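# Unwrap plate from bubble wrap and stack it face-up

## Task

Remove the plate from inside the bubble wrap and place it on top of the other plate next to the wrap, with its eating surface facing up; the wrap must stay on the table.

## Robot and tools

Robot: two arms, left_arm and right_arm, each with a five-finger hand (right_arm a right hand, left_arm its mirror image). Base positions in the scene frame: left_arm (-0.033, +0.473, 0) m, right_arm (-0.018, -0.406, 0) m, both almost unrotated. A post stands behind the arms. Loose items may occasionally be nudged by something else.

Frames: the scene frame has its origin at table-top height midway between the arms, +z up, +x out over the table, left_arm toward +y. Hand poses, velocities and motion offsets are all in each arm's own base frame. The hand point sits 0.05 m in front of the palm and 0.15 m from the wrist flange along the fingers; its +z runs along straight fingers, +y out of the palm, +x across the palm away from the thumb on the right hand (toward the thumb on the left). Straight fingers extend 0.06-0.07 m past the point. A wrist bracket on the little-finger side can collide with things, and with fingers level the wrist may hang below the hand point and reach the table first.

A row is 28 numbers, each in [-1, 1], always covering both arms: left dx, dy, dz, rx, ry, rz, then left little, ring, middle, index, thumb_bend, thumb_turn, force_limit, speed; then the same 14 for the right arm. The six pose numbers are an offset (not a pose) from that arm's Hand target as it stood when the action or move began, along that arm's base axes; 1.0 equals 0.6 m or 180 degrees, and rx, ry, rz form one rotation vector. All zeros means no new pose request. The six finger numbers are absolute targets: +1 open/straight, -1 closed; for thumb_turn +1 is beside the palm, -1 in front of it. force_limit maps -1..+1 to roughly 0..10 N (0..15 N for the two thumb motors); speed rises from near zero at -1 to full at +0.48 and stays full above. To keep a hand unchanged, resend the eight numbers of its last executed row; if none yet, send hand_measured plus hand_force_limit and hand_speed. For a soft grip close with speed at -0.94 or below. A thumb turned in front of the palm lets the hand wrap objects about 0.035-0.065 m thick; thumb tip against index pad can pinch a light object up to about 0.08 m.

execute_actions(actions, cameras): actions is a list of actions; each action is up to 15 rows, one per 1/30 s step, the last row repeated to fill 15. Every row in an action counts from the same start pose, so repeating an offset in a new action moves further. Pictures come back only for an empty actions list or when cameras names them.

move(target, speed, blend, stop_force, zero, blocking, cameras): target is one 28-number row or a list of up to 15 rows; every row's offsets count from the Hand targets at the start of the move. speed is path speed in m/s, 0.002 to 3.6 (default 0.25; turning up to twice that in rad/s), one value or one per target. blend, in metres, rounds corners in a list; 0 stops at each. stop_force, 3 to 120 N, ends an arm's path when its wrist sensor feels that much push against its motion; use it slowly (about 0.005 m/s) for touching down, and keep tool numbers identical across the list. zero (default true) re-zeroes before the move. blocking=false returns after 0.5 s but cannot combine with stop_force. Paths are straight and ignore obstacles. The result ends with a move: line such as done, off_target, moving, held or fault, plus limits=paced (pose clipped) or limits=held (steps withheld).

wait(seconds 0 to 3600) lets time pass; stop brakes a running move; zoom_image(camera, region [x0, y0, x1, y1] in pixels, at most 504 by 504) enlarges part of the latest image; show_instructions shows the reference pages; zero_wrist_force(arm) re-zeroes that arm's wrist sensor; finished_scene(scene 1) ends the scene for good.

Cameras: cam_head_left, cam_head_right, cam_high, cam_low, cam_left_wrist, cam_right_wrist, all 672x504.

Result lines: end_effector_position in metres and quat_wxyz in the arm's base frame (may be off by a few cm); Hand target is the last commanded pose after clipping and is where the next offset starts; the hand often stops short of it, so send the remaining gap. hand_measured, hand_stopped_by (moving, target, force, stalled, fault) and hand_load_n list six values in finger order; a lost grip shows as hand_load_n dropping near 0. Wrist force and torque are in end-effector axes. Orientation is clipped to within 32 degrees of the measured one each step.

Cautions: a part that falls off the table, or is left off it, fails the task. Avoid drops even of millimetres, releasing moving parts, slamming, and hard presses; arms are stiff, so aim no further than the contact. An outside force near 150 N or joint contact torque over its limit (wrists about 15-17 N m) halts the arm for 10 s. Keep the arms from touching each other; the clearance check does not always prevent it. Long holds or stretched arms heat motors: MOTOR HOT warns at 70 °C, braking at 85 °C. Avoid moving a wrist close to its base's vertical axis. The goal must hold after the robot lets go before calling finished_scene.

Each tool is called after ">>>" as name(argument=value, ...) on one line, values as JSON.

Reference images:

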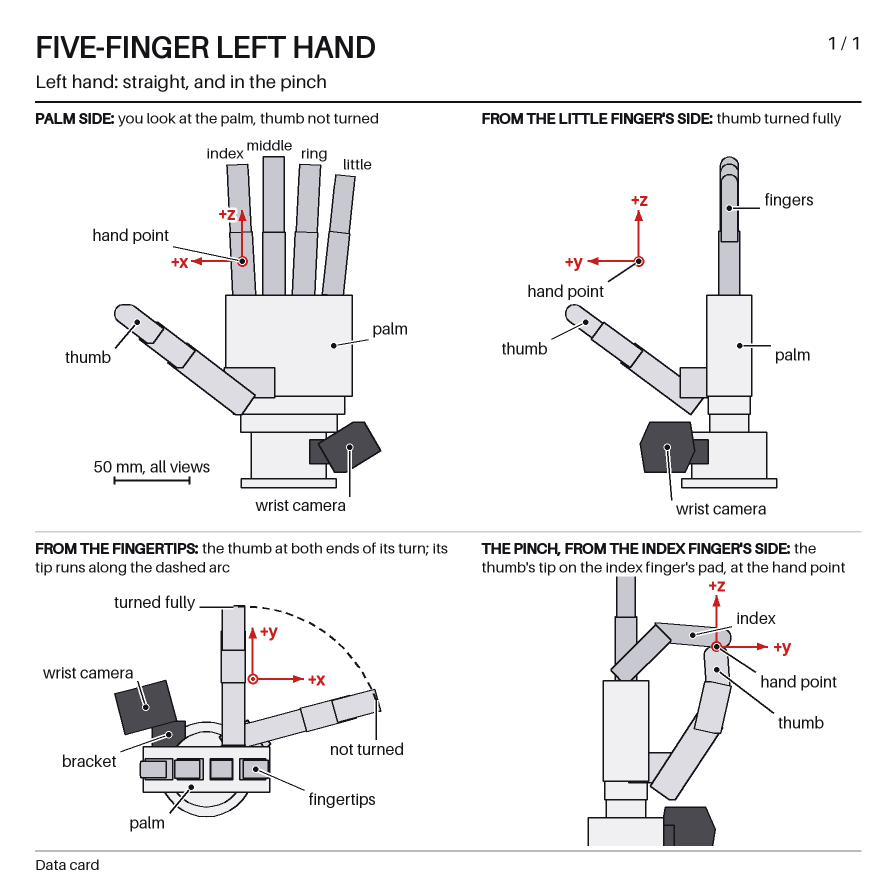

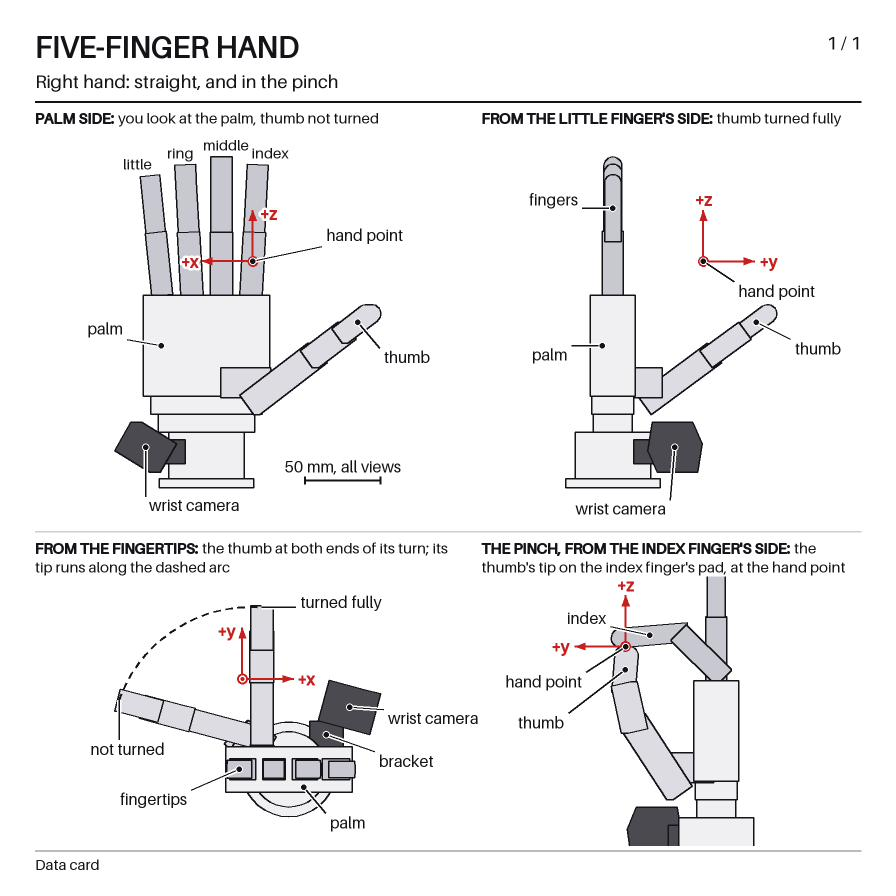

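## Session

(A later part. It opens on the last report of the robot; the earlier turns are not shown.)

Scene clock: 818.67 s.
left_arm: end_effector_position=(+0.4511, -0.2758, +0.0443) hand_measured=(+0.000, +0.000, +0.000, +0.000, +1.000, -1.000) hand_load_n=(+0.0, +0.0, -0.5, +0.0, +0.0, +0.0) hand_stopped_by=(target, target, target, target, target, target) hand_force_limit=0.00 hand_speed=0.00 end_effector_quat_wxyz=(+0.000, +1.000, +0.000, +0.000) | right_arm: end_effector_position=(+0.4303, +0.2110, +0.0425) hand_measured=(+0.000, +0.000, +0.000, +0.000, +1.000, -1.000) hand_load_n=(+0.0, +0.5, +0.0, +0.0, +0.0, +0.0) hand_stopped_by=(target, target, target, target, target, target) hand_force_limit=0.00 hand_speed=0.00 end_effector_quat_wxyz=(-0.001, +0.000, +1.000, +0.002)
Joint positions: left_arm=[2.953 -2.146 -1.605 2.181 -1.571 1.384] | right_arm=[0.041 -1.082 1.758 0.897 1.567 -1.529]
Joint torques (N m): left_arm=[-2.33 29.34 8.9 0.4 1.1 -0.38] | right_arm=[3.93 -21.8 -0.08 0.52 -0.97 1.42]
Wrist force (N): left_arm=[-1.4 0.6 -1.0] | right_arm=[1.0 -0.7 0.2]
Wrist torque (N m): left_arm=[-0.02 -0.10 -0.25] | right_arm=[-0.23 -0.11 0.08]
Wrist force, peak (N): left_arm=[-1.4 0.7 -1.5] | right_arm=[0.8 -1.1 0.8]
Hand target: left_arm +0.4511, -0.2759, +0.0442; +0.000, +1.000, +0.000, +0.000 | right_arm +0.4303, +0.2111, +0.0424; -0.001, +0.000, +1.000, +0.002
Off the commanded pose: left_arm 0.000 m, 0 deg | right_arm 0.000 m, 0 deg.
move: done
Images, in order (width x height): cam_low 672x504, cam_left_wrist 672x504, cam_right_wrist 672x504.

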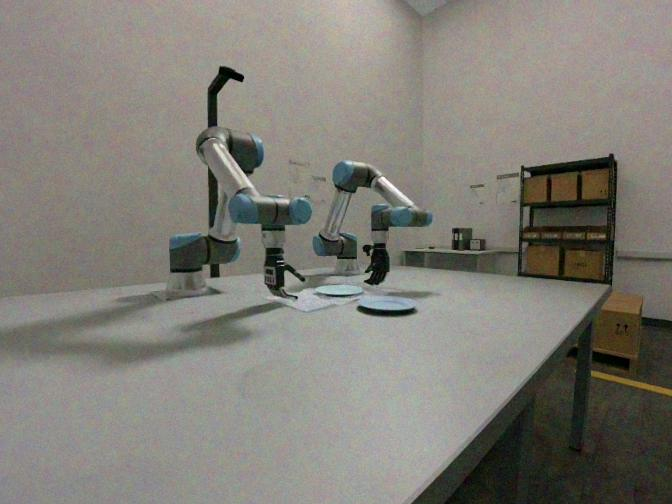

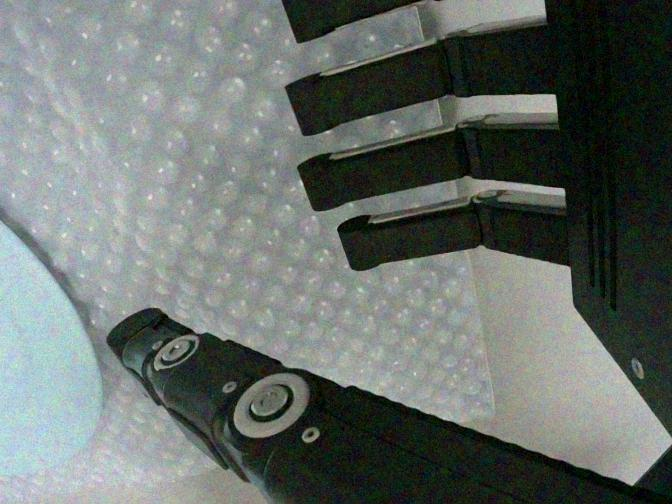

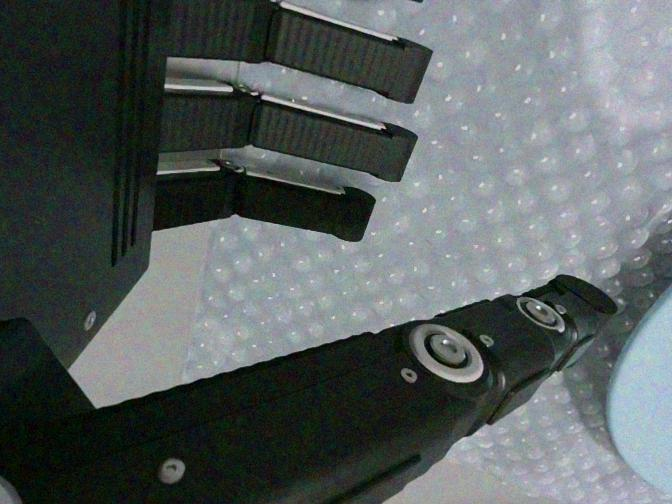

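>>> move(target=[0,-0.125,-0.015,0,0,0,0,0,0,0,1,-1,0,0,0,0.145,-0.013,0,0,0,0,0,0,0,1,-1,0,0], cameras=["cam_left_wrist","cam_right_wrist","cam_low"], speed=0.06)

>>> zoom_image(camera="cam_low", region=[250, 220, 430, 330])

Scene clock: 853.93 s.
left_arm: end_effector_position=(+0.4511, -0.3508, +0.0352) hand_measured=(+0.000, +0.000, +0.000, +0.000, +1.000, -1.000) hand_load_n=(+0.0, +0.0, +0.0, +0.0, -0.5, +0.0) hand_stopped_by=(target, target, target, target, target, target) hand_force_limit=0.00 hand_speed=0.00 end_effector_quat_wxyz=(+0.000, +1.000, +0.000, +0.000) | right_arm: end_effector_position=(+0.4303, +0.2980, +0.0346) hand_measured=(+0.000, +0.000, +0.000, +0.000, +1.000, -1.000) hand_load_n=(+0.0, +0.5, +0.0, +0.0, +0.0, +0.0) hand_stopped_by=(target, target, target, target, target, target) hand_force_limit=0.00 hand_speed=0.00 end_effector_quat_wxyz=(-0.001, +0.000, +1.000, +0.002)
Joint positions: left_arm=[2.8 -2.237 -1.474 2.14 -1.571 1.231] | right_arm=[0.244 -0.996 1.638 0.931 1.567 -1.326]
Joint torques (N m): left_arm=[-5.41 34.07 22.09 -5.23 -1.53 -2.4] | right_arm=[7.68 -28.92 -29.01 5.28 1.3 2.59]
Wrist force (N): left_arm=[-1.2 0.7 -0.8] | right_arm=[0.9 -0.9 0.1]
Wrist torque (N m): left_arm=[-0.01 -0.10 -0.15] | right_arm=[-0.24 -0.08 -0.02]
Wrist force, peak (N): left_arm=[-1.6 0.8 -1.1] | right_arm=[1.0 -1.2 0.3]
Hand target: left_arm +0.4511, -0.3509, +0.0352; +0.000, +1.000, +0.000, +0.000 | right_arm +0.4303, +0.2981, +0.0346; -0.001, +0.000, +1.000, +0.002
Off the commanded pose: left_arm 0.000 m, 0 deg | right_arm 0.000 m, 0 deg.
move: done
Images, in order (width x height): cam_low 672x504, cam_left_wrist 672x504, cam_right_wrist 672x504.

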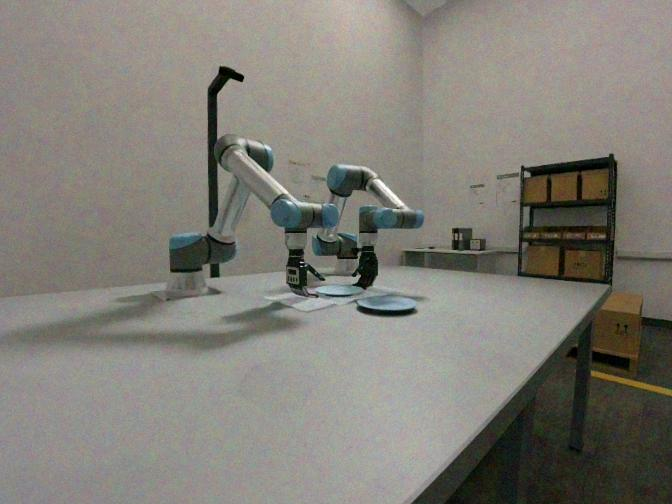

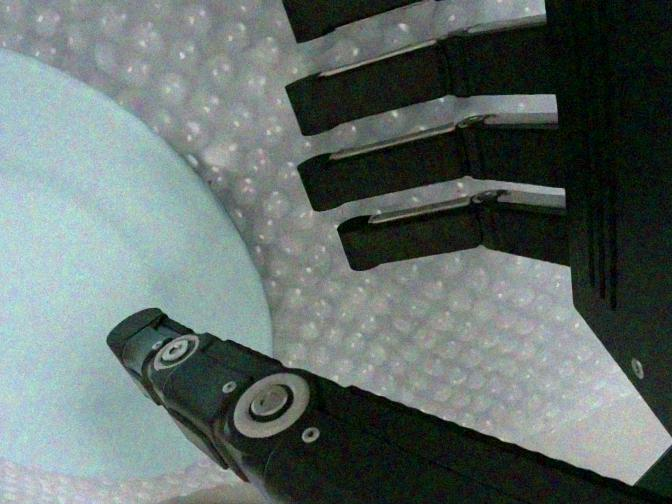

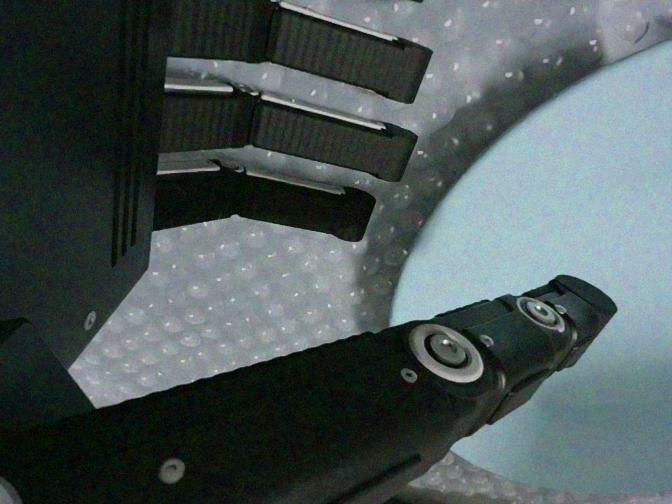

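Scaled by 2.800 from the camera's image (finer frame: 960x720).

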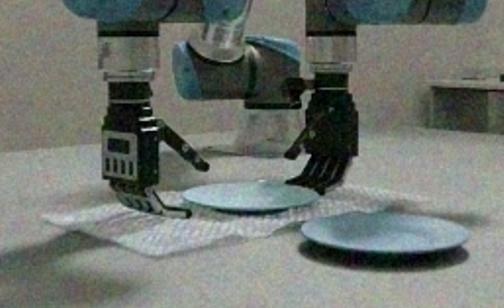

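>>> move(target=[[0,0,0.09,0,0,0,0,0,0,0,1,-1,0,0,0,0,0.09,0,0,0,0,0,0,0,1,-1,0,0],[0.367,0,0.09,0,0,0,0,0,0,0,1,-1,0,0,0.367,0,0.09,0,0,0,0,0,0,0,1,-1,0,0],[0.367,0,-0.005,0,0,0,0,0,0,0,1,-1,0,0,0.367,0,-0.005,0,0,0,0,0,0,0,1,-1,0,0]], cameras=["cam_left_wrist","cam_right_wrist","cam_high"], speed=[0.1,0.15,0.06])

Scene clock: 871.63 s.
left_arm: end_effector_position=(+0.6713, -0.3509, +0.0323) hand_measured=(+0.000, +0.000, +0.000, +0.000, +1.000, -1.000) hand_load_n=(+0.0, +0.0, +0.0, +0.0, +0.0, +0.0) hand_stopped_by=(target, target, target, target, target, target) hand_force_limit=0.00 hand_speed=0.00 end_effector_quat_wxyz=(+0.000, +1.000, -0.001, +0.000) | right_arm: end_effector_position=(+0.6505, +0.2981, +0.0317) hand_measured=(+0.000, +0.000, +0.000, +0.000, +1.000, -1.000) hand_load_n=(+0.0, +0.0, -2.0, -2.5, +0.0, +0.0) hand_stopped_by=(target, target, target, target, target, target) hand_force_limit=0.00 hand_speed=0.00 end_effector_quat_wxyz=(-0.001, +0.000, +1.000, +0.002)
Joint positions: left_arm=[2.906 -2.79 -0.419 1.638 -1.571 1.336] | right_arm=[0.163 -0.52 0.756 1.336 1.567 -1.407]
Joint torques (N m): left_arm=[4.96 50.58 12.11 0.38 1.29 -0.03] | right_arm=[8.58 -39.65 -3.3 -0.09 -0.45 -1.29]
Wrist force (N): left_arm=[-1.6 0.8 -0.7] | right_arm=[1.1 -2.2 -6.0]
Wrist torque (N m): left_arm=[-0.04 -0.05 -0.24] | right_arm=[-0.15 0.09 0.00]
Wrist force, peak (N): left_arm=[-2.4 0.8 -1.2] | right_arm=[1.7 -2.9 -7.0]
Hand target: left_arm +0.6713, -0.3509, +0.0322; +0.000, +1.000, +0.000, +0.000 | right_arm +0.6505, +0.2981, +0.0316; -0.001, +0.000, +1.000, +0.002
Off the commanded pose: left_arm 0.000 m, 0 deg | right_arm 0.000 m, 0 deg.
move: done
Images, in order (width x height): cam_high 672x504, cam_left_wrist 672x504, cam_right_wrist 672x504.

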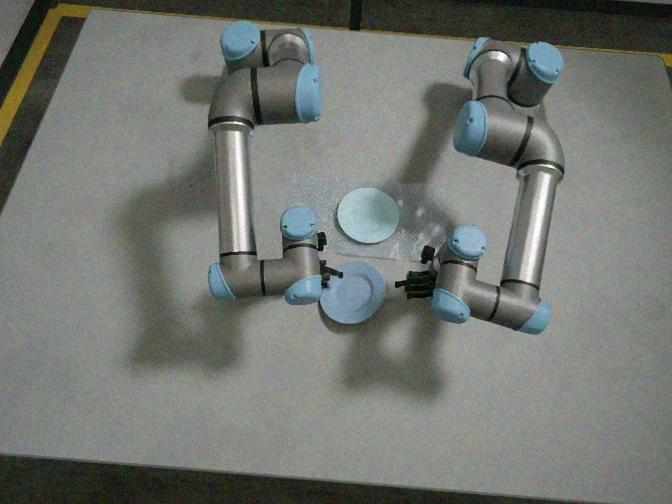

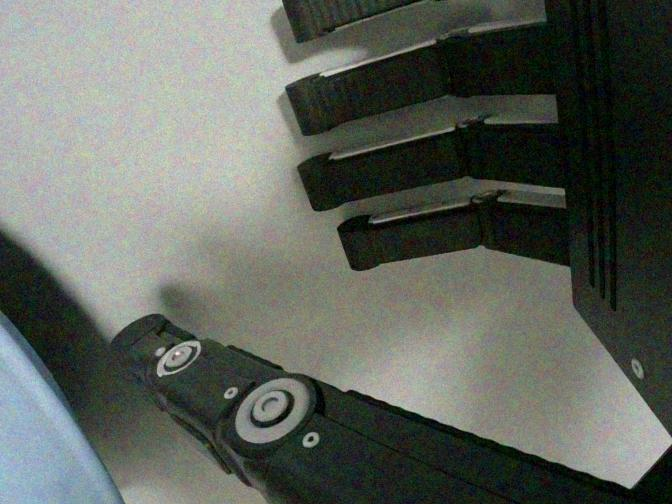

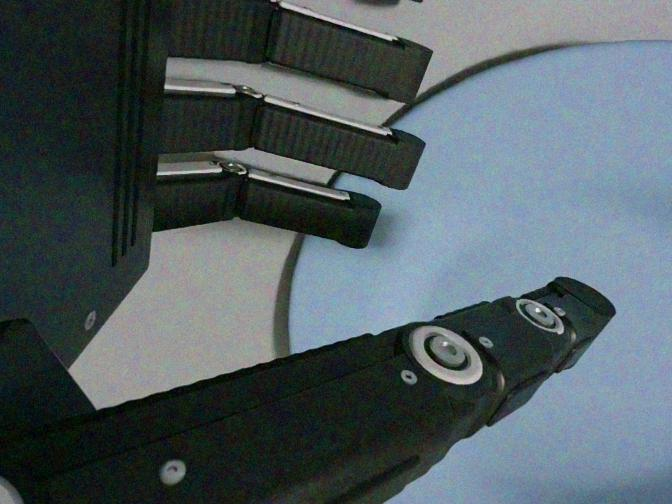

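>>> move(target=[0,0,0,0,0,0,0,0,0,0,1,-1,0,0,0,0,0.05,0,0,0,0,0,0,0,1,-1,0,0], cameras=["cam_left_wrist","cam_right_wrist","cam_low"], speed=0.02)

>>> zoom_image(camera="cam_low", region=[290, 220, 470, 330])

Scene clock: 881.80 s.
left_arm: end_effector_position=(+0.6713, -0.3509, +0.0322) hand_measured=(+0.000, +0.000, +0.000, +0.000, +1.000, -1.000) hand_load_n=(+0.0, +0.0, +0.0, +0.5, -0.5, +0.0) hand_stopped_by=(target, target, target, target, target, target) hand_force_limit=0.00 hand_speed=0.00 end_effector_quat_wxyz=(+0.000, +1.000, +0.000, +0.000) | right_arm: end_effector_position=(+0.6505, +0.2981, +0.0615) hand_measured=(+0.000, +0.000, +0.000, +0.000, +1.000, -1.000) hand_load_n=(+0.0, +0.0, +0.0, +0.0, +0.0, +0.0) hand_stopped_by=(target, target, target, target, target, target) hand_force_limit=0.00 hand_speed=0.00 end_effector_quat_wxyz=(-0.001, +0.000, +1.000, +0.002)
Joint positions: left_arm=[2.906 -2.79 -0.419 1.639 -1.571 1.336] | right_arm=[0.163 -0.541 0.721 1.393 1.567 -1.407]
Joint torques (N m): left_arm=[3.94 62.24 11.4 0.65 1.08 -1.83] | right_arm=[4.7 -67.23 -32.18 5.59 -0.4 2.3]
Wrist force (N): left_arm=[-1.6 0.9 -0.8] | right_arm=[0.7 -1.2 0.3]
Wrist torque (N m): left_arm=[-0.03 -0.04 -0.25] | right_arm=[-0.32 -0.06 0.02]
Wrist force, peak (N): left_arm=[-1.8 0.9 -0.9] | right_arm=[0.5 -1.7 -6.7]
Hand target: left_arm +0.6713, -0.3509, +0.0322; +0.000, +1.000, +0.000, +0.000 | right_arm +0.6505, +0.2981, +0.0616; -0.001, +0.000, +1.000, +0.002
Off the commanded pose: left_arm 0.000 m, 0 deg | right_arm 0.000 m, 0 deg.
move: done
Images, in order (width x height): cam_low 672x504, cam_left_wrist 672x504, cam_right_wrist 672x504.

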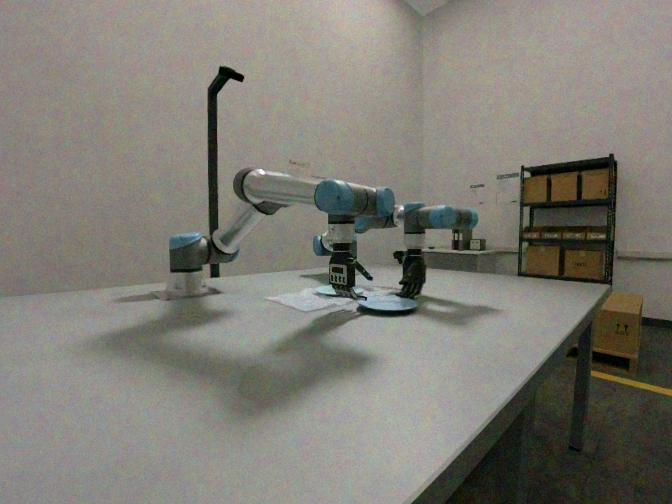

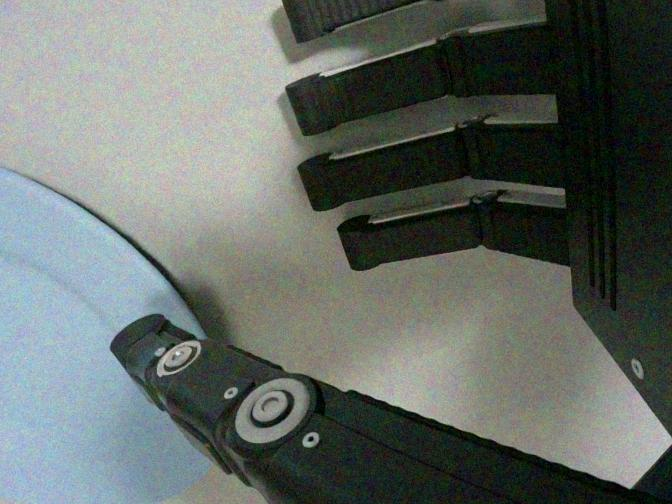

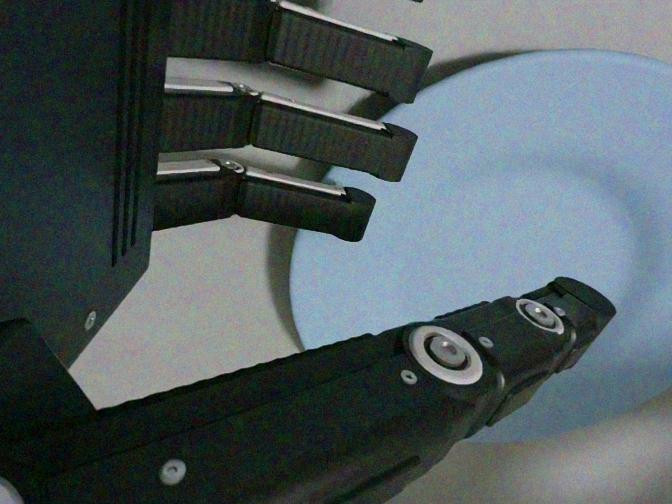

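Scaled by 2.800 from the camera's image (finer frame: 960x720).

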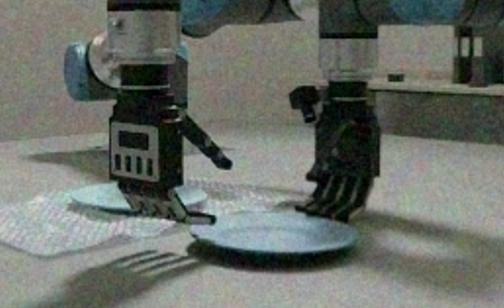

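>>> move(target=[[0,-0.033,0,0,0,0,0,0,0,0,1,-1,0,0,0,-0.075,0,0,0,0,0,0,0,0,1,-1,0,0],[0,-0.033,0,0,0,0,0,0,0,0,1,-1,0,0,0,-0.075,-0.049,0,0,0,0,0,0,0,1,-1,0,0]], cameras=["cam_left_wrist","cam_right_wrist","cam_low"], speed=0.06)

Scene clock: 888.83 s.
left_arm: end_effector_position=(+0.6713, -0.3707, +0.0322) hand_measured=(+0.000, +0.000, +0.000, +0.000, +1.000, -1.000) hand_load_n=(+0.0, +0.0, +0.0, +0.0, +0.0, +0.0) hand_stopped_by=(target, target, target, target, target, target) hand_force_limit=0.00 hand_speed=0.00 end_effector_quat_wxyz=(+0.000, +1.000, +0.000, +0.000) | right_arm: end_effector_position=(+0.6505, +0.2531, +0.0323) hand_measured=(+0.000, +0.000, +0.000, +0.000, +1.000, -1.000) hand_load_n=(+0.0, +0.0, +0.0, +0.0, +0.0, +0.0) hand_stopped_by=(target, target, target, target, target, target) hand_force_limit=0.00 hand_speed=0.00 end_effector_quat_wxyz=(-0.001, +0.000, +1.000, +0.002)
Joint positions: left_arm=[2.878 -2.847 -0.304 1.58 -1.571 1.309] | right_arm=[0.094 -0.568 0.849 1.292 1.567 -1.477]
Joint torques (N m): left_arm=[-5.85 51.01 25.38 -5.31 -1.52 -2.44] | right_arm=[-11.05 -42.35 -4.32 0.13 -0.97 -1.96]
Wrist force (N): left_arm=[-1.6 0.8 -0.6] | right_arm=[0.7 -1.2 0.2]
Wrist torque (N m): left_arm=[-0.06 -0.05 -0.15] | right_arm=[-0.31 -0.05 0.04]
Wrist force, peak (N): left_arm=[-1.6 1.1 -1.1] | right_arm=[1.1 -1.4 -0.2]
Hand target: left_arm +0.6713, -0.3707, +0.0322; +0.000, +1.000, +0.000, +0.000 | right_arm +0.6505, +0.2531, +0.0322; -0.001, +0.000, +1.000, +0.002
Off the commanded pose: left_arm 0.000 m, 0 deg | right_arm 0.000 m, 0 deg.
move: done
Images, in order (width x height): cam_low 672x504, cam_left_wrist 672x504, cam_right_wrist 672x504.

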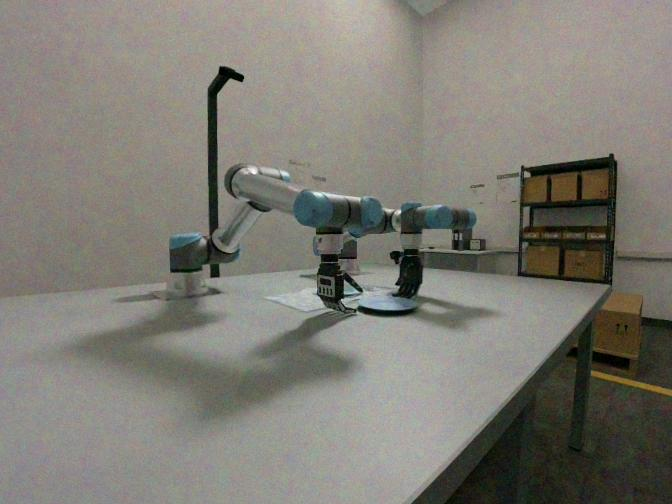

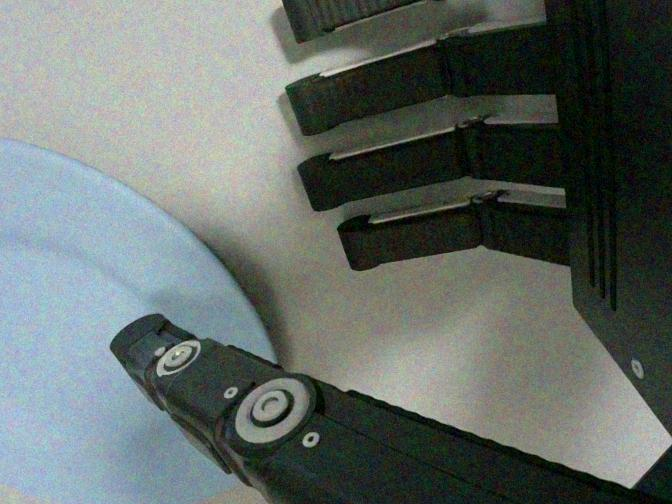

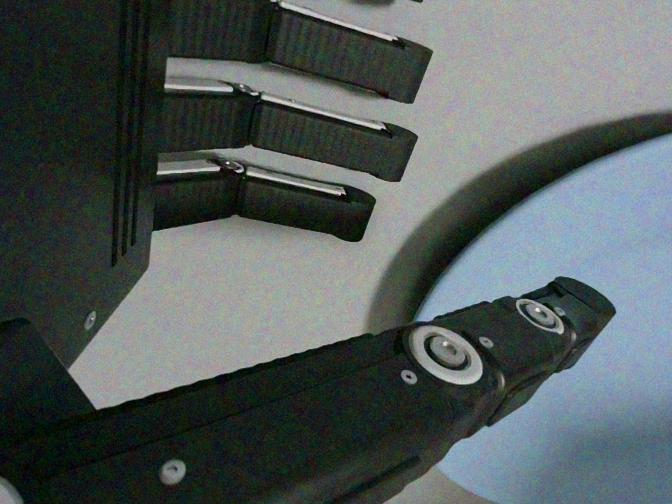

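>>> move(target=[0.05,-0.008,0,0,0,0,0,0,0,0,1,-1,0,0,0.042,0.018,0,0,0,0,0,0,0,0,1,-1,0,0], cameras=["cam_left_wrist","cam_right_wrist"], speed=0.06)

Scene clock: 906.10 s.
left_arm: end_effector_position=(+0.7000, -0.3749, +0.0320) hand_measured=(+0.000, +0.000, +0.000, +0.000, +1.000, -1.000) hand_load_n=(+0.0, +0.0, +0.0, +0.0, +0.0, +0.0) hand_stopped_by=(target, target, target, target, target, target) hand_force_limit=0.00 hand_speed=0.00 end_effector_quat_wxyz=(+0.016, +0.999, +0.006, +0.033) | right_arm: end_effector_position=(+0.6757, +0.2639, +0.0322) hand_measured=(+0.000, +0.000, +0.000, +0.000, +1.000, -1.000) hand_load_n=(+0.0, +0.0, +0.0, +0.0, +0.0, +0.0) hand_stopped_by=(target, target, target, target, target, target) hand_force_limit=0.00 hand_speed=0.00 end_effector_quat_wxyz=(-0.001, +0.000, +1.000, +0.002)
Joint positions: left_arm=[2.888 -2.975 -0.035 1.511 -1.556 1.305] | right_arm=[0.106 -0.475 0.667 1.381 1.567 -1.464]
Joint torques (N m): left_arm=[5.55 51.74 24.75 0.56 1.38 -2.78] | right_arm=[8.73 -43.79 -30.32 5.48 1.28 2.42]
Wrist force (N): left_arm=[-1.3 0.7 -0.9] | right_arm=[0.6 -1.3 0.1]
Wrist torque (N m): left_arm=[-0.05 -0.05 -0.13] | right_arm=[-0.32 -0.03 0.02]
Wrist force, peak (N): left_arm=[-2.0 1.0 -0.6] | right_arm=[0.8 -1.3 -0.4]
Hand target: left_arm +0.7013, -0.3755, +0.0322; +0.000, +1.000, +0.000, +0.000 | right_arm +0.6757, +0.2639, +0.0322; -0.001, +0.000, +1.000, +0.002
Off the commanded pose: left_arm 0.001 m, 4 deg | right_arm 0.000 m, 0 deg.
elbow stopped short (left arm): the move would have taken joint 3 (elbow) straighter than the controller allows.
move: off_target (left_arm)

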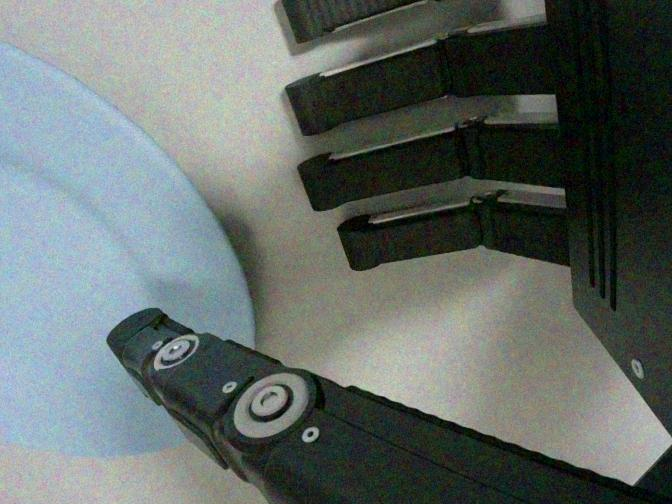

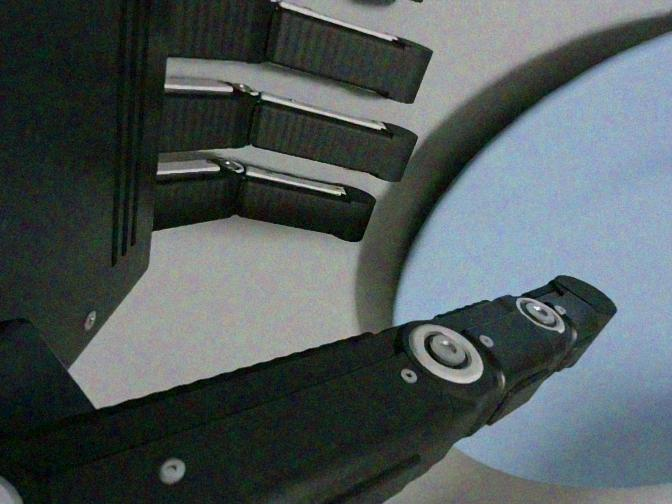

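>>> move(target=[[0,0,0.1,0,0,0,0,0,0,0,1,-1,0,0,0,0.0,0.05,0,0,0,0,0,0,0,1,-1,0,0],[0,0,0.1,0,0,0,0,0,0,0,1,-1,0,0,0,0.055,0.05,0,0,0,0,0,0,0,1,-1,0,0]], cameras=[], speed=0.06)

>>> move(target=[0,0,0.0,0,0,0,0,0,0,0,1,-1,0,0,0,0.0,-0.06,0,0,0,0,0,0,0,1,-1,0,0], cameras=["cam_right_wrist"], speed=0.008, stop_force=3)

Scene clock: 928.20 s.
left_arm: end_effector_position=(+0.6999, -0.3748, +0.0919) hand_measured=(+0.000, +0.000, +0.000, +0.000, +1.000, -1.000) hand_load_n=(+0.0, +0.0, +0.0, +0.0, +0.0, +0.0) hand_stopped_by=(target, target, target, target, target, target) hand_force_limit=0.00 hand_speed=0.00 end_effector_quat_wxyz=(+0.027, +0.998, +0.009, +0.052) | right_arm: end_effector_position=(+0.6757, +0.2968, +0.0622) hand_measured=(+0.000, +0.000, +0.000, +0.000, +1.000, -1.000) hand_load_n=(+0.0, +0.0, +0.0, +0.0, +0.0, +0.0) hand_stopped_by=(target, target, target, target, target, target) hand_force_limit=0.00 hand_speed=0.00 end_effector_quat_wxyz=(-0.001, +0.000, +1.000, +0.002)
Joint positions: left_arm=[2.891 -2.899 -0.035 1.477 -1.545 1.3] | right_arm=[0.155 -0.448 0.536 1.485 1.567 -1.415]
Joint torques (N m): left_arm=[4.73 63.41 19.91 0.68 1.28 -2.34] | right_arm=[7.78 -47.38 -31.67 5.11 1.38 2.81]
Wrist force (N): left_arm=[-1.5 0.7 -0.7] | right_arm=[0.4 -1.2 0.1]
Wrist torque (N m): left_arm=[-0.08 -0.01 -0.13] | right_arm=[-0.31 0.00 -0.08]
Wrist force, peak (N): left_arm=[-1.7 0.9 -1.0] | right_arm=[0.9 -1.5 0.0]
Hand target: left_arm +0.7013, -0.3755, +0.0922; +0.000, +1.000, +0.000, +0.000 | right_arm +0.6757, +0.2969, +0.0622; -0.001, +0.000, +1.000, +0.002
Off the commanded pose: left_arm 0.002 m, 7 deg | right_arm 0.000 m, 0 deg.
elbow stopped short (left arm): the move would have taken joint 3 (elbow) straighter than the controller allows.
move: off_target (left_arm)

Scene clock: 931.57 s.
left_arm: end_effector_position=(+0.6999, -0.3748, +0.0919) hand_measured=(+0.000, +0.000, +0.000, +0.000, +1.000, -1.000) hand_load_n=(+0.0, +0.0, +0.0, +0.0, +0.0, +0.0) hand_stopped_by=(target, target, target, target, target, target) hand_force_limit=0.00 hand_speed=0.00 end_effector_quat_wxyz=(+0.027, +0.998, +0.009, +0.052) | right_arm: end_effector_position=(+0.6757, +0.2969, +0.0461) hand_measured=(+0.000, +0.000, +0.000, +0.000, +1.000, -1.000) hand_load_n=(+0.0, -2.5, +0.0, +0.0, +0.0, +0.0) hand_stopped_by=(target, target, target, target, target, target) hand_force_limit=0.00 hand_speed=0.00 end_effector_quat_wxyz=(-0.001, +0.000, +1.000, +0.002)
Joint positions: left_arm=[2.891 -2.899 -0.035 1.477 -1.545 1.3] | right_arm=[0.155 -0.44 0.561 1.451 1.567 -1.415]
Joint torques (N m): left_arm=[-1.66 64.07 11.37 0.62 1.33 -2.42] | right_arm=[8.33 -67.68 -30.89 4.71 1.38 2.96]
Wrist force (N): left_arm=[-1.6 0.7 -0.8] | right_arm=[1.9 -0.5 -2.2]
Wrist torque (N m): left_arm=[-0.07 -0.01 -0.14] | right_arm=[-0.22 0.00 -0.02]
Wrist force, peak (N): left_arm=[-1.7 0.8 -0.8] | right_arm=[0.6 -2.2 -3.6]
Hand target: left_arm +0.7013, -0.3755, +0.0922; +0.000, +1.000, +0.000, +0.000 | right_arm +0.6757, +0.2969, +0.0461; -0.001, +0.000, +1.000, +0.002 (not the last commanded pose)
Off the commanded pose: left_arm 0.002 m, 7 deg | right_arm 0.020 m, 0 deg.
elbow stopped short (left arm): the move would have taken joint 3 (elbow) straighter than the controller allows.
move: contact (right_arm)

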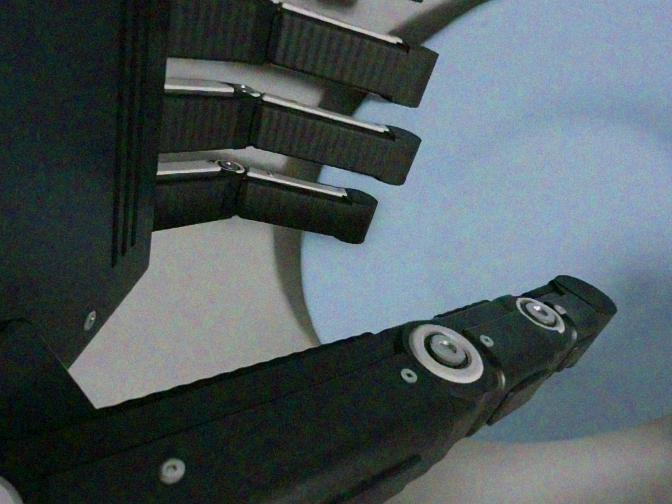

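>>> move(target=[[0,0,0.08,0,0,0,0,0,0,0,1,-1,0,0,0,0,0.157,0,0,0,0,0,0,0,1,-1,0,0],[-0.232,-0.021,0.08,0,0,-0.25,0,0,0,0,1,-1,0,0,-0.531,0.012,0.157,0,0,-0.25,0,0,0,0,1,-1,0,0]], cameras=["cam_left_wrist","cam_right_wrist","cam_high"], speed=[0.06,0.15])

Scene clock: 992.90 s.
left_arm: end_effector_position=(+0.5621, -0.3881, +0.1402) hand_measured=(+0.000, +0.000, +0.000, +0.000, +1.000, -1.000) hand_load_n=(+0.0, +0.0, +0.0, +0.0, +0.0, +0.0) hand_stopped_by=(target, target, target, target, target, target) hand_force_limit=0.00 hand_speed=0.00 end_effector_quat_wxyz=(+0.000, +0.924, -0.383, +0.000) | right_arm: end_effector_position=(+0.3572, +0.3041, +0.1403) hand_measured=(+0.000, +0.000, +0.000, +0.000, +1.000, -1.000) hand_load_n=(+0.0, +0.5, +0.0, +0.0, +0.0, +0.0) hand_stopped_by=(target, target, target, target, target, target) hand_force_limit=0.00 hand_speed=0.00 end_effector_quat_wxyz=(+0.000, +0.383, +0.924, +0.002)
Joint positions: left_arm=[2.836 -2.584 -0.549 1.563 -1.571 2.051] | right_arm=[0.433 -1.252 1.716 1.105 1.567 -0.352]
Joint torques (N m): left_arm=[-5.63 59.18 12.36 0.61 -1.83 2.16] | right_arm=[10.31 -42.36 -2.57 0.32 1.29 3.02]
Wrist force (N): left_arm=[-1.1 1.0 -0.7] | right_arm=[0.6 -0.9 0.2]
Wrist torque (N m): left_arm=[0.01 -0.12 -0.20] | right_arm=[-0.27 -0.02 -0.04]
Wrist force, peak (N): left_arm=[-1.7 1.1 -0.9] | right_arm=[2.1 -0.4 -2.9]
Hand target: left_arm +0.5621, -0.3881, +0.1402; +0.000, +0.924, -0.383, +0.000 | right_arm +0.3571, +0.3041, +0.1403; +0.000, +0.383, +0.924, +0.002
Off the commanded pose: left_arm 0.000 m, 0 deg | right_arm 0.000 m, 0 deg.
elbow stopped short (left arm): the move would have taken joint 3 (elbow) straighter than the controller allows.
move: done
Images, in order (width x height): cam_high 672x504, cam_left_wrist 672x504, cam_right_wrist 672x504.

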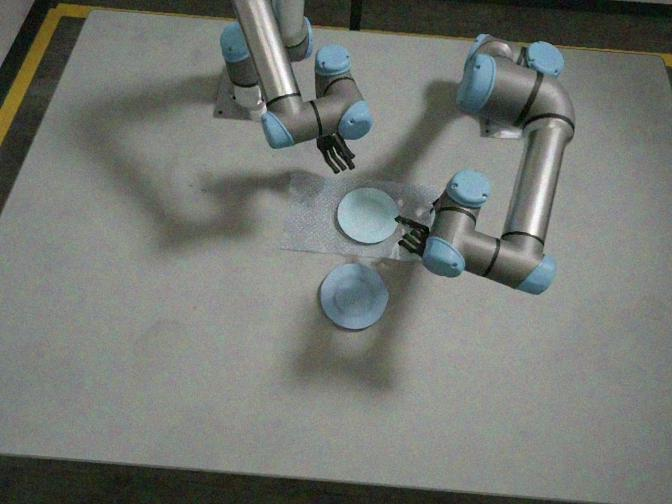

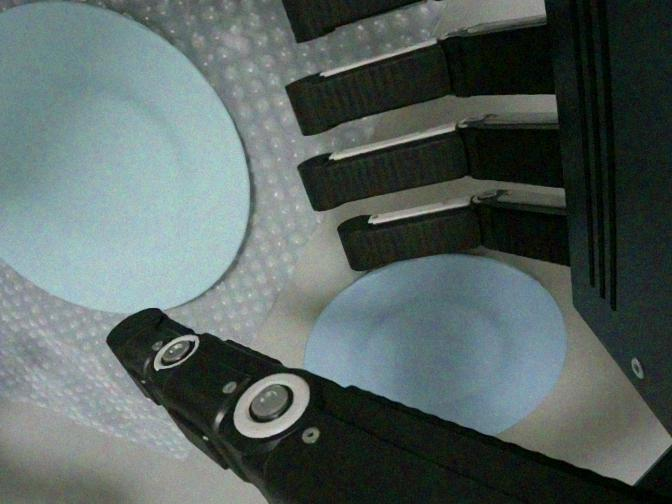

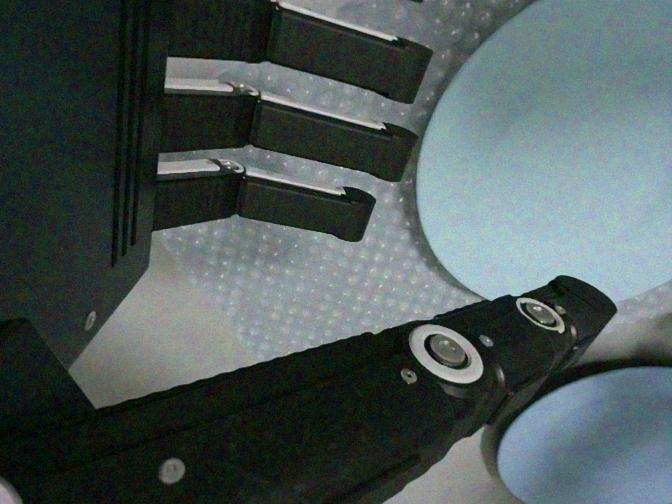

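>>> move(target=[0,0,-0.176,0,0,0,0,0,0,0,1,-1,0,0,0,0,-0.176,0,0,0,0,0,0,0,1,-1,0,0], cameras=["cam_left_wrist","cam_right_wrist","cam_low"], speed=0.05)

Scene clock: 1000.83 s.
left_arm: end_effector_position=(+0.5621, -0.3881, +0.0347) hand_measured=(+0.000, +0.000, +0.000, +0.000, +1.000, -1.000) hand_load_n=(+0.0, +0.0, +0.0, +0.0, +0.0, +0.0) hand_stopped_by=(target, target, target, target, target, target) hand_force_limit=0.00 hand_speed=0.00 end_effector_quat_wxyz=(+0.000, +0.924, -0.383, +0.000) | right_arm: end_effector_position=(+0.3571, +0.3041, +0.0349) hand_measured=(+0.000, +0.000, +0.000, +0.000, +1.000, -1.000) hand_load_n=(+0.0, +0.0, +0.0, +0.0, +0.0, +0.0) hand_stopped_by=(target, target, target, target, target, target) hand_force_limit=0.00 hand_speed=0.00 end_effector_quat_wxyz=(+0.000, +0.383, +0.924, +0.002)
Joint positions: left_arm=[2.836 -2.629 -0.735 1.793 -1.571 2.051] | right_arm=[0.434 -1.111 1.83 0.85 1.567 -0.351]
Joint torques (N m): left_arm=[5.56 47.15 11.1 0.66 1.05 -0.6] | right_arm=[-4.07 -20.38 0.32 0.12 0.78 2.07]
Wrist force (N): left_arm=[-1.4 0.7 -0.7] | right_arm=[0.6 -1.1 0.0]
Wrist torque (N m): left_arm=[-0.05 -0.06 -0.23] | right_arm=[-0.29 -0.02 -0.05]
Wrist force, peak (N): left_arm=[-1.5 1.0 -0.8] | right_arm=[1.0 -1.4 -0.1]
Hand target: left_arm +0.5621, -0.3881, +0.0346; +0.000, +0.924, -0.383, +0.000 | right_arm +0.3571, +0.3041, +0.0347; +0.000, +0.383, +0.924, +0.002
Off the commanded pose: left_arm 0.000 m, 0 deg | right_arm 0.000 m, 0 deg.
move: done
Images, in order (width x height): cam_low 672x504, cam_left_wrist 672x504, cam_right_wrist 672x504.

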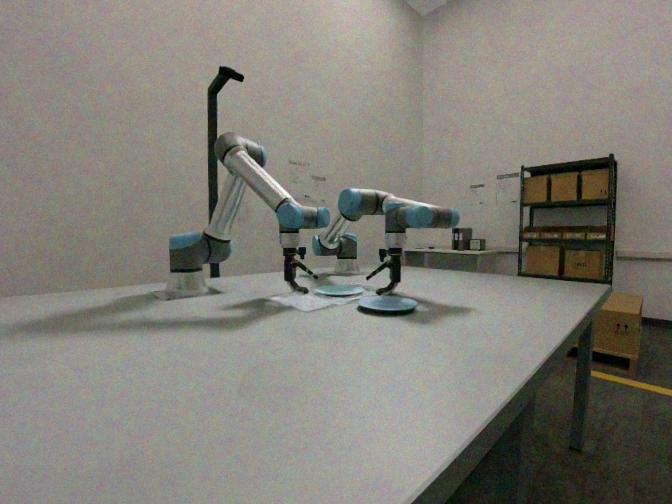

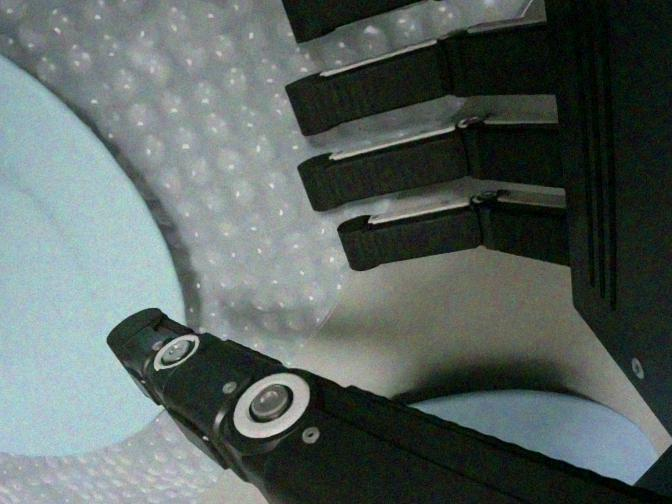

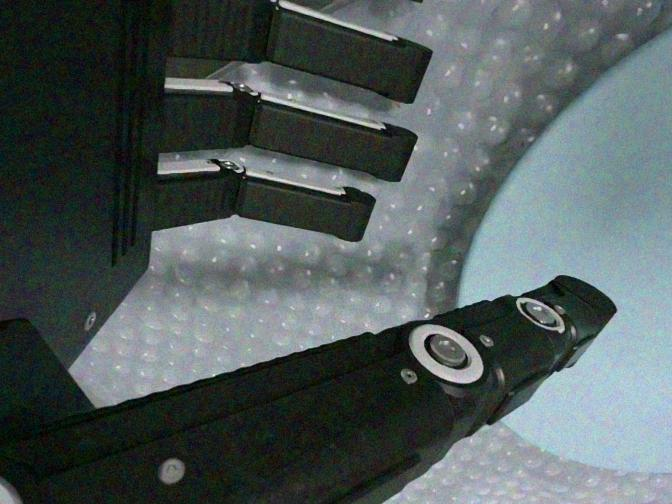

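>>> move(target=[[0,0,-0.0075,0,0,0,0,0,0,0,1,-1,0,0,0,0,-0.0062,0,0,0,0,0,0,0,1,-1,0,0],[-0.05,-0.05,-0.0075,0,0,0,0,0,0,0,1,-1,0,0,0.034,0.034,-0.0062,0,0,0,0,0,0,0,1,-1,0,0]], cameras=["cam_left_wrist","cam_right_wrist","cam_low"], speed=0.02, stop_force=5)

>>> zoom_image(camera="cam_low", region=[270, 240, 430, 330])

Scene clock: 1014.80 s.
left_arm: end_effector_position=(+0.5321, -0.4181, +0.0301) hand_measured=(+0.000, +0.000, +0.000, +0.000, +1.000, -1.000) hand_load_n=(+0.0, +0.0, -1.5, -0.5, +0.0, +0.0) hand_stopped_by=(target, target, target, target, target, target) hand_force_limit=0.00 hand_speed=0.00 end_effector_quat_wxyz=(+0.000, +0.924, -0.383, +0.000) | right_arm: end_effector_position=(+0.3775, +0.3245, +0.0310) hand_measured=(+0.000, +0.000, +0.000, +0.000, +1.000, -1.000) hand_load_n=(+0.0, +0.0, +0.0, +0.0, +0.0, +0.0) hand_stopped_by=(target, target, target, target, target, target) hand_force_limit=0.00 hand_speed=0.00 end_effector_quat_wxyz=(+0.000, +0.383, +0.924, +0.002)
Joint positions: left_arm=[2.777 -2.597 -0.808 1.835 -1.571 1.992] | right_arm=[0.458 -1.049 1.739 0.878 1.568 -0.327]
Joint torques (N m): left_arm=[-6.32 57.14 9.75 0.49 -1.8 -2.52] | right_arm=[8.69 -24.16 -27 5.46 1.27 2.94]
Wrist force (N): left_arm=[-1.0 -0.7 -3.4] | right_arm=[0.5 -1.2 -0.4]
Wrist torque (N m): left_arm=[-0.05 -0.16 -0.09] | right_arm=[-0.26 0.01 -0.06]
Wrist force, peak (N): left_arm=[-1.1 -0.6 -3.5] | right_arm=[0.6 -1.6 0.1]
Hand target: left_arm +0.5321, -0.4181, +0.0301; +0.000, +0.924, -0.383, +0.000 | right_arm +0.3775, +0.3245, +0.0310; +0.000, +0.383, +0.924, +0.002
Off the commanded pose: left_arm 0.000 m, 0 deg | right_arm 0.000 m, 0 deg.
move: done
Images, in order (width x height): cam_low 672x504, cam_left_wrist 672x504, cam_right_wrist 672x504.

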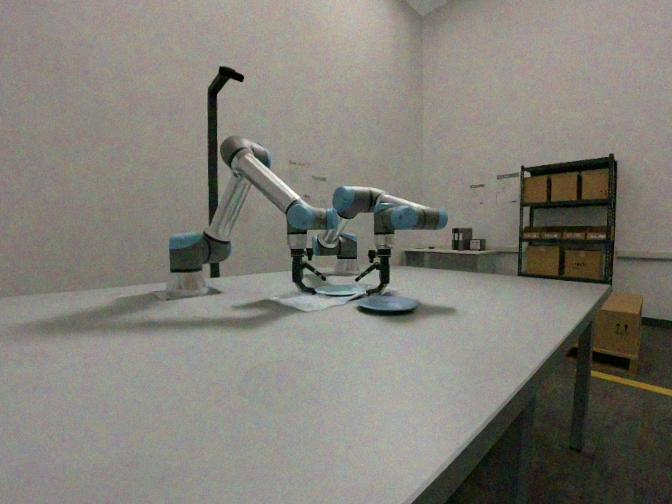

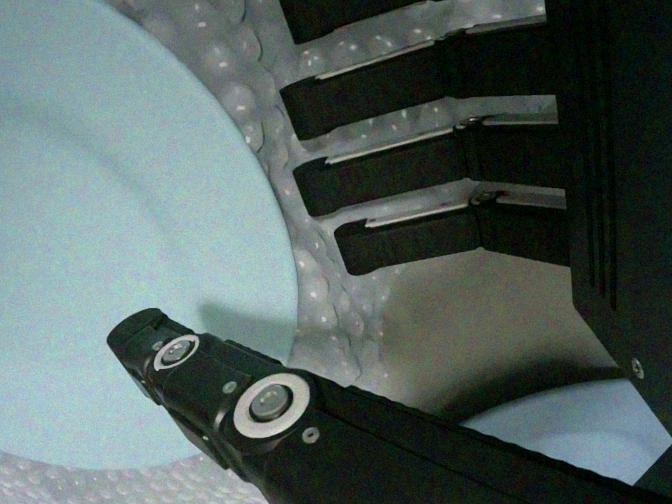

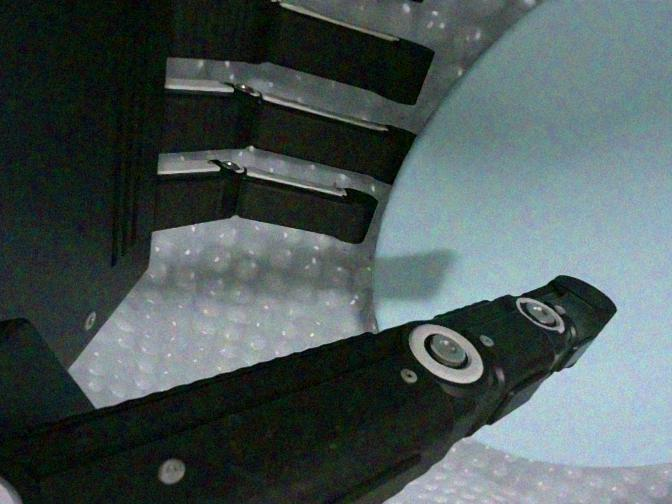

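Scaled by 3.150 from the camera's image (finer frame: 960x720).

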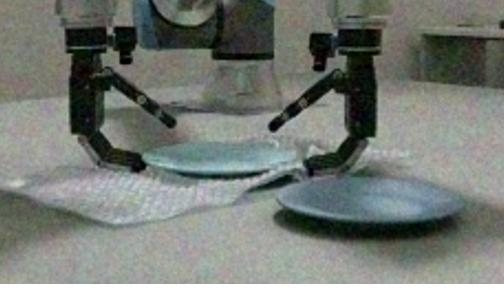

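>>> move(target=[[0,0,0.025,0,0,0,0,0,0,0,1,-1,0,0,0,0,0,0,0,0,0,0,0,0,1,-1,0,0],[0.06,0.06,0.035,0,0,0,0,0,0,0,1,-1,0,0,0,0,0,0,0,0,0,0,0,0,1,-1,0,0]], cameras=["cam_left_wrist"], speed=0.05)

Scene clock: 1024.30 s.
left_arm: end_effector_position=(+0.5680, -0.3821, +0.0511) hand_measured=(+0.000, +0.000, +0.000, +0.000, +1.000, -1.000) hand_load_n=(+0.5, +0.0, +0.0, +0.0, +0.0, +0.0) hand_stopped_by=(target, target, target, target, target, target) hand_force_limit=0.00 hand_speed=0.00 end_effector_quat_wxyz=(+0.000, +0.924, -0.383, +0.000) | right_arm: end_effector_position=(+0.3775, +0.3245, +0.0310) hand_measured=(+0.000, +0.000, +0.000, +0.000, +1.000, -1.000) hand_load_n=(+0.0, +0.0, +0.0, +0.0, -0.5, +0.0) hand_stopped_by=(target, target, target, target, target, target) hand_force_limit=0.00 hand_speed=0.00 end_effector_quat_wxyz=(+0.000, +0.383, +0.924, +0.002)
Joint positions: left_arm=[2.847 -2.625 -0.699 1.753 -1.571 2.063] | right_arm=[0.458 -1.049 1.739 0.878 1.568 -0.327]
Joint torques (N m): left_arm=[5.89 46.04 25.13 -5.74 1.35 2.27] | right_arm=[8.95 -23.97 -26.38 5.08 1.33 2.98]
Wrist force (N): left_arm=[-1.4 0.8 -0.6] | right_arm=[0.6 -1.4 -0.1]
Wrist torque (N m): left_arm=[-0.02 -0.06 -0.23] | right_arm=[-0.32 -0.02 -0.05]
Wrist force, peak (N): left_arm=[-1.2 -0.6 -3.5] | right_arm=[0.9 -1.5 -0.1]
Hand target: left_arm +0.5681, -0.3821, +0.0511; +0.000, +0.924, -0.383, +0.000 | right_arm +0.3775, +0.3245, +0.0310; +0.000, +0.383, +0.924, +0.002
Off the commanded pose: left_arm 0.000 m, 0 deg | right_arm 0.000 m, 0 deg.
move: done

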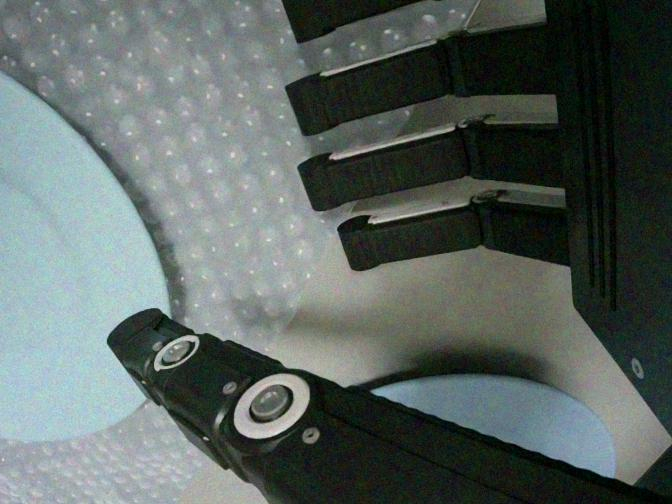

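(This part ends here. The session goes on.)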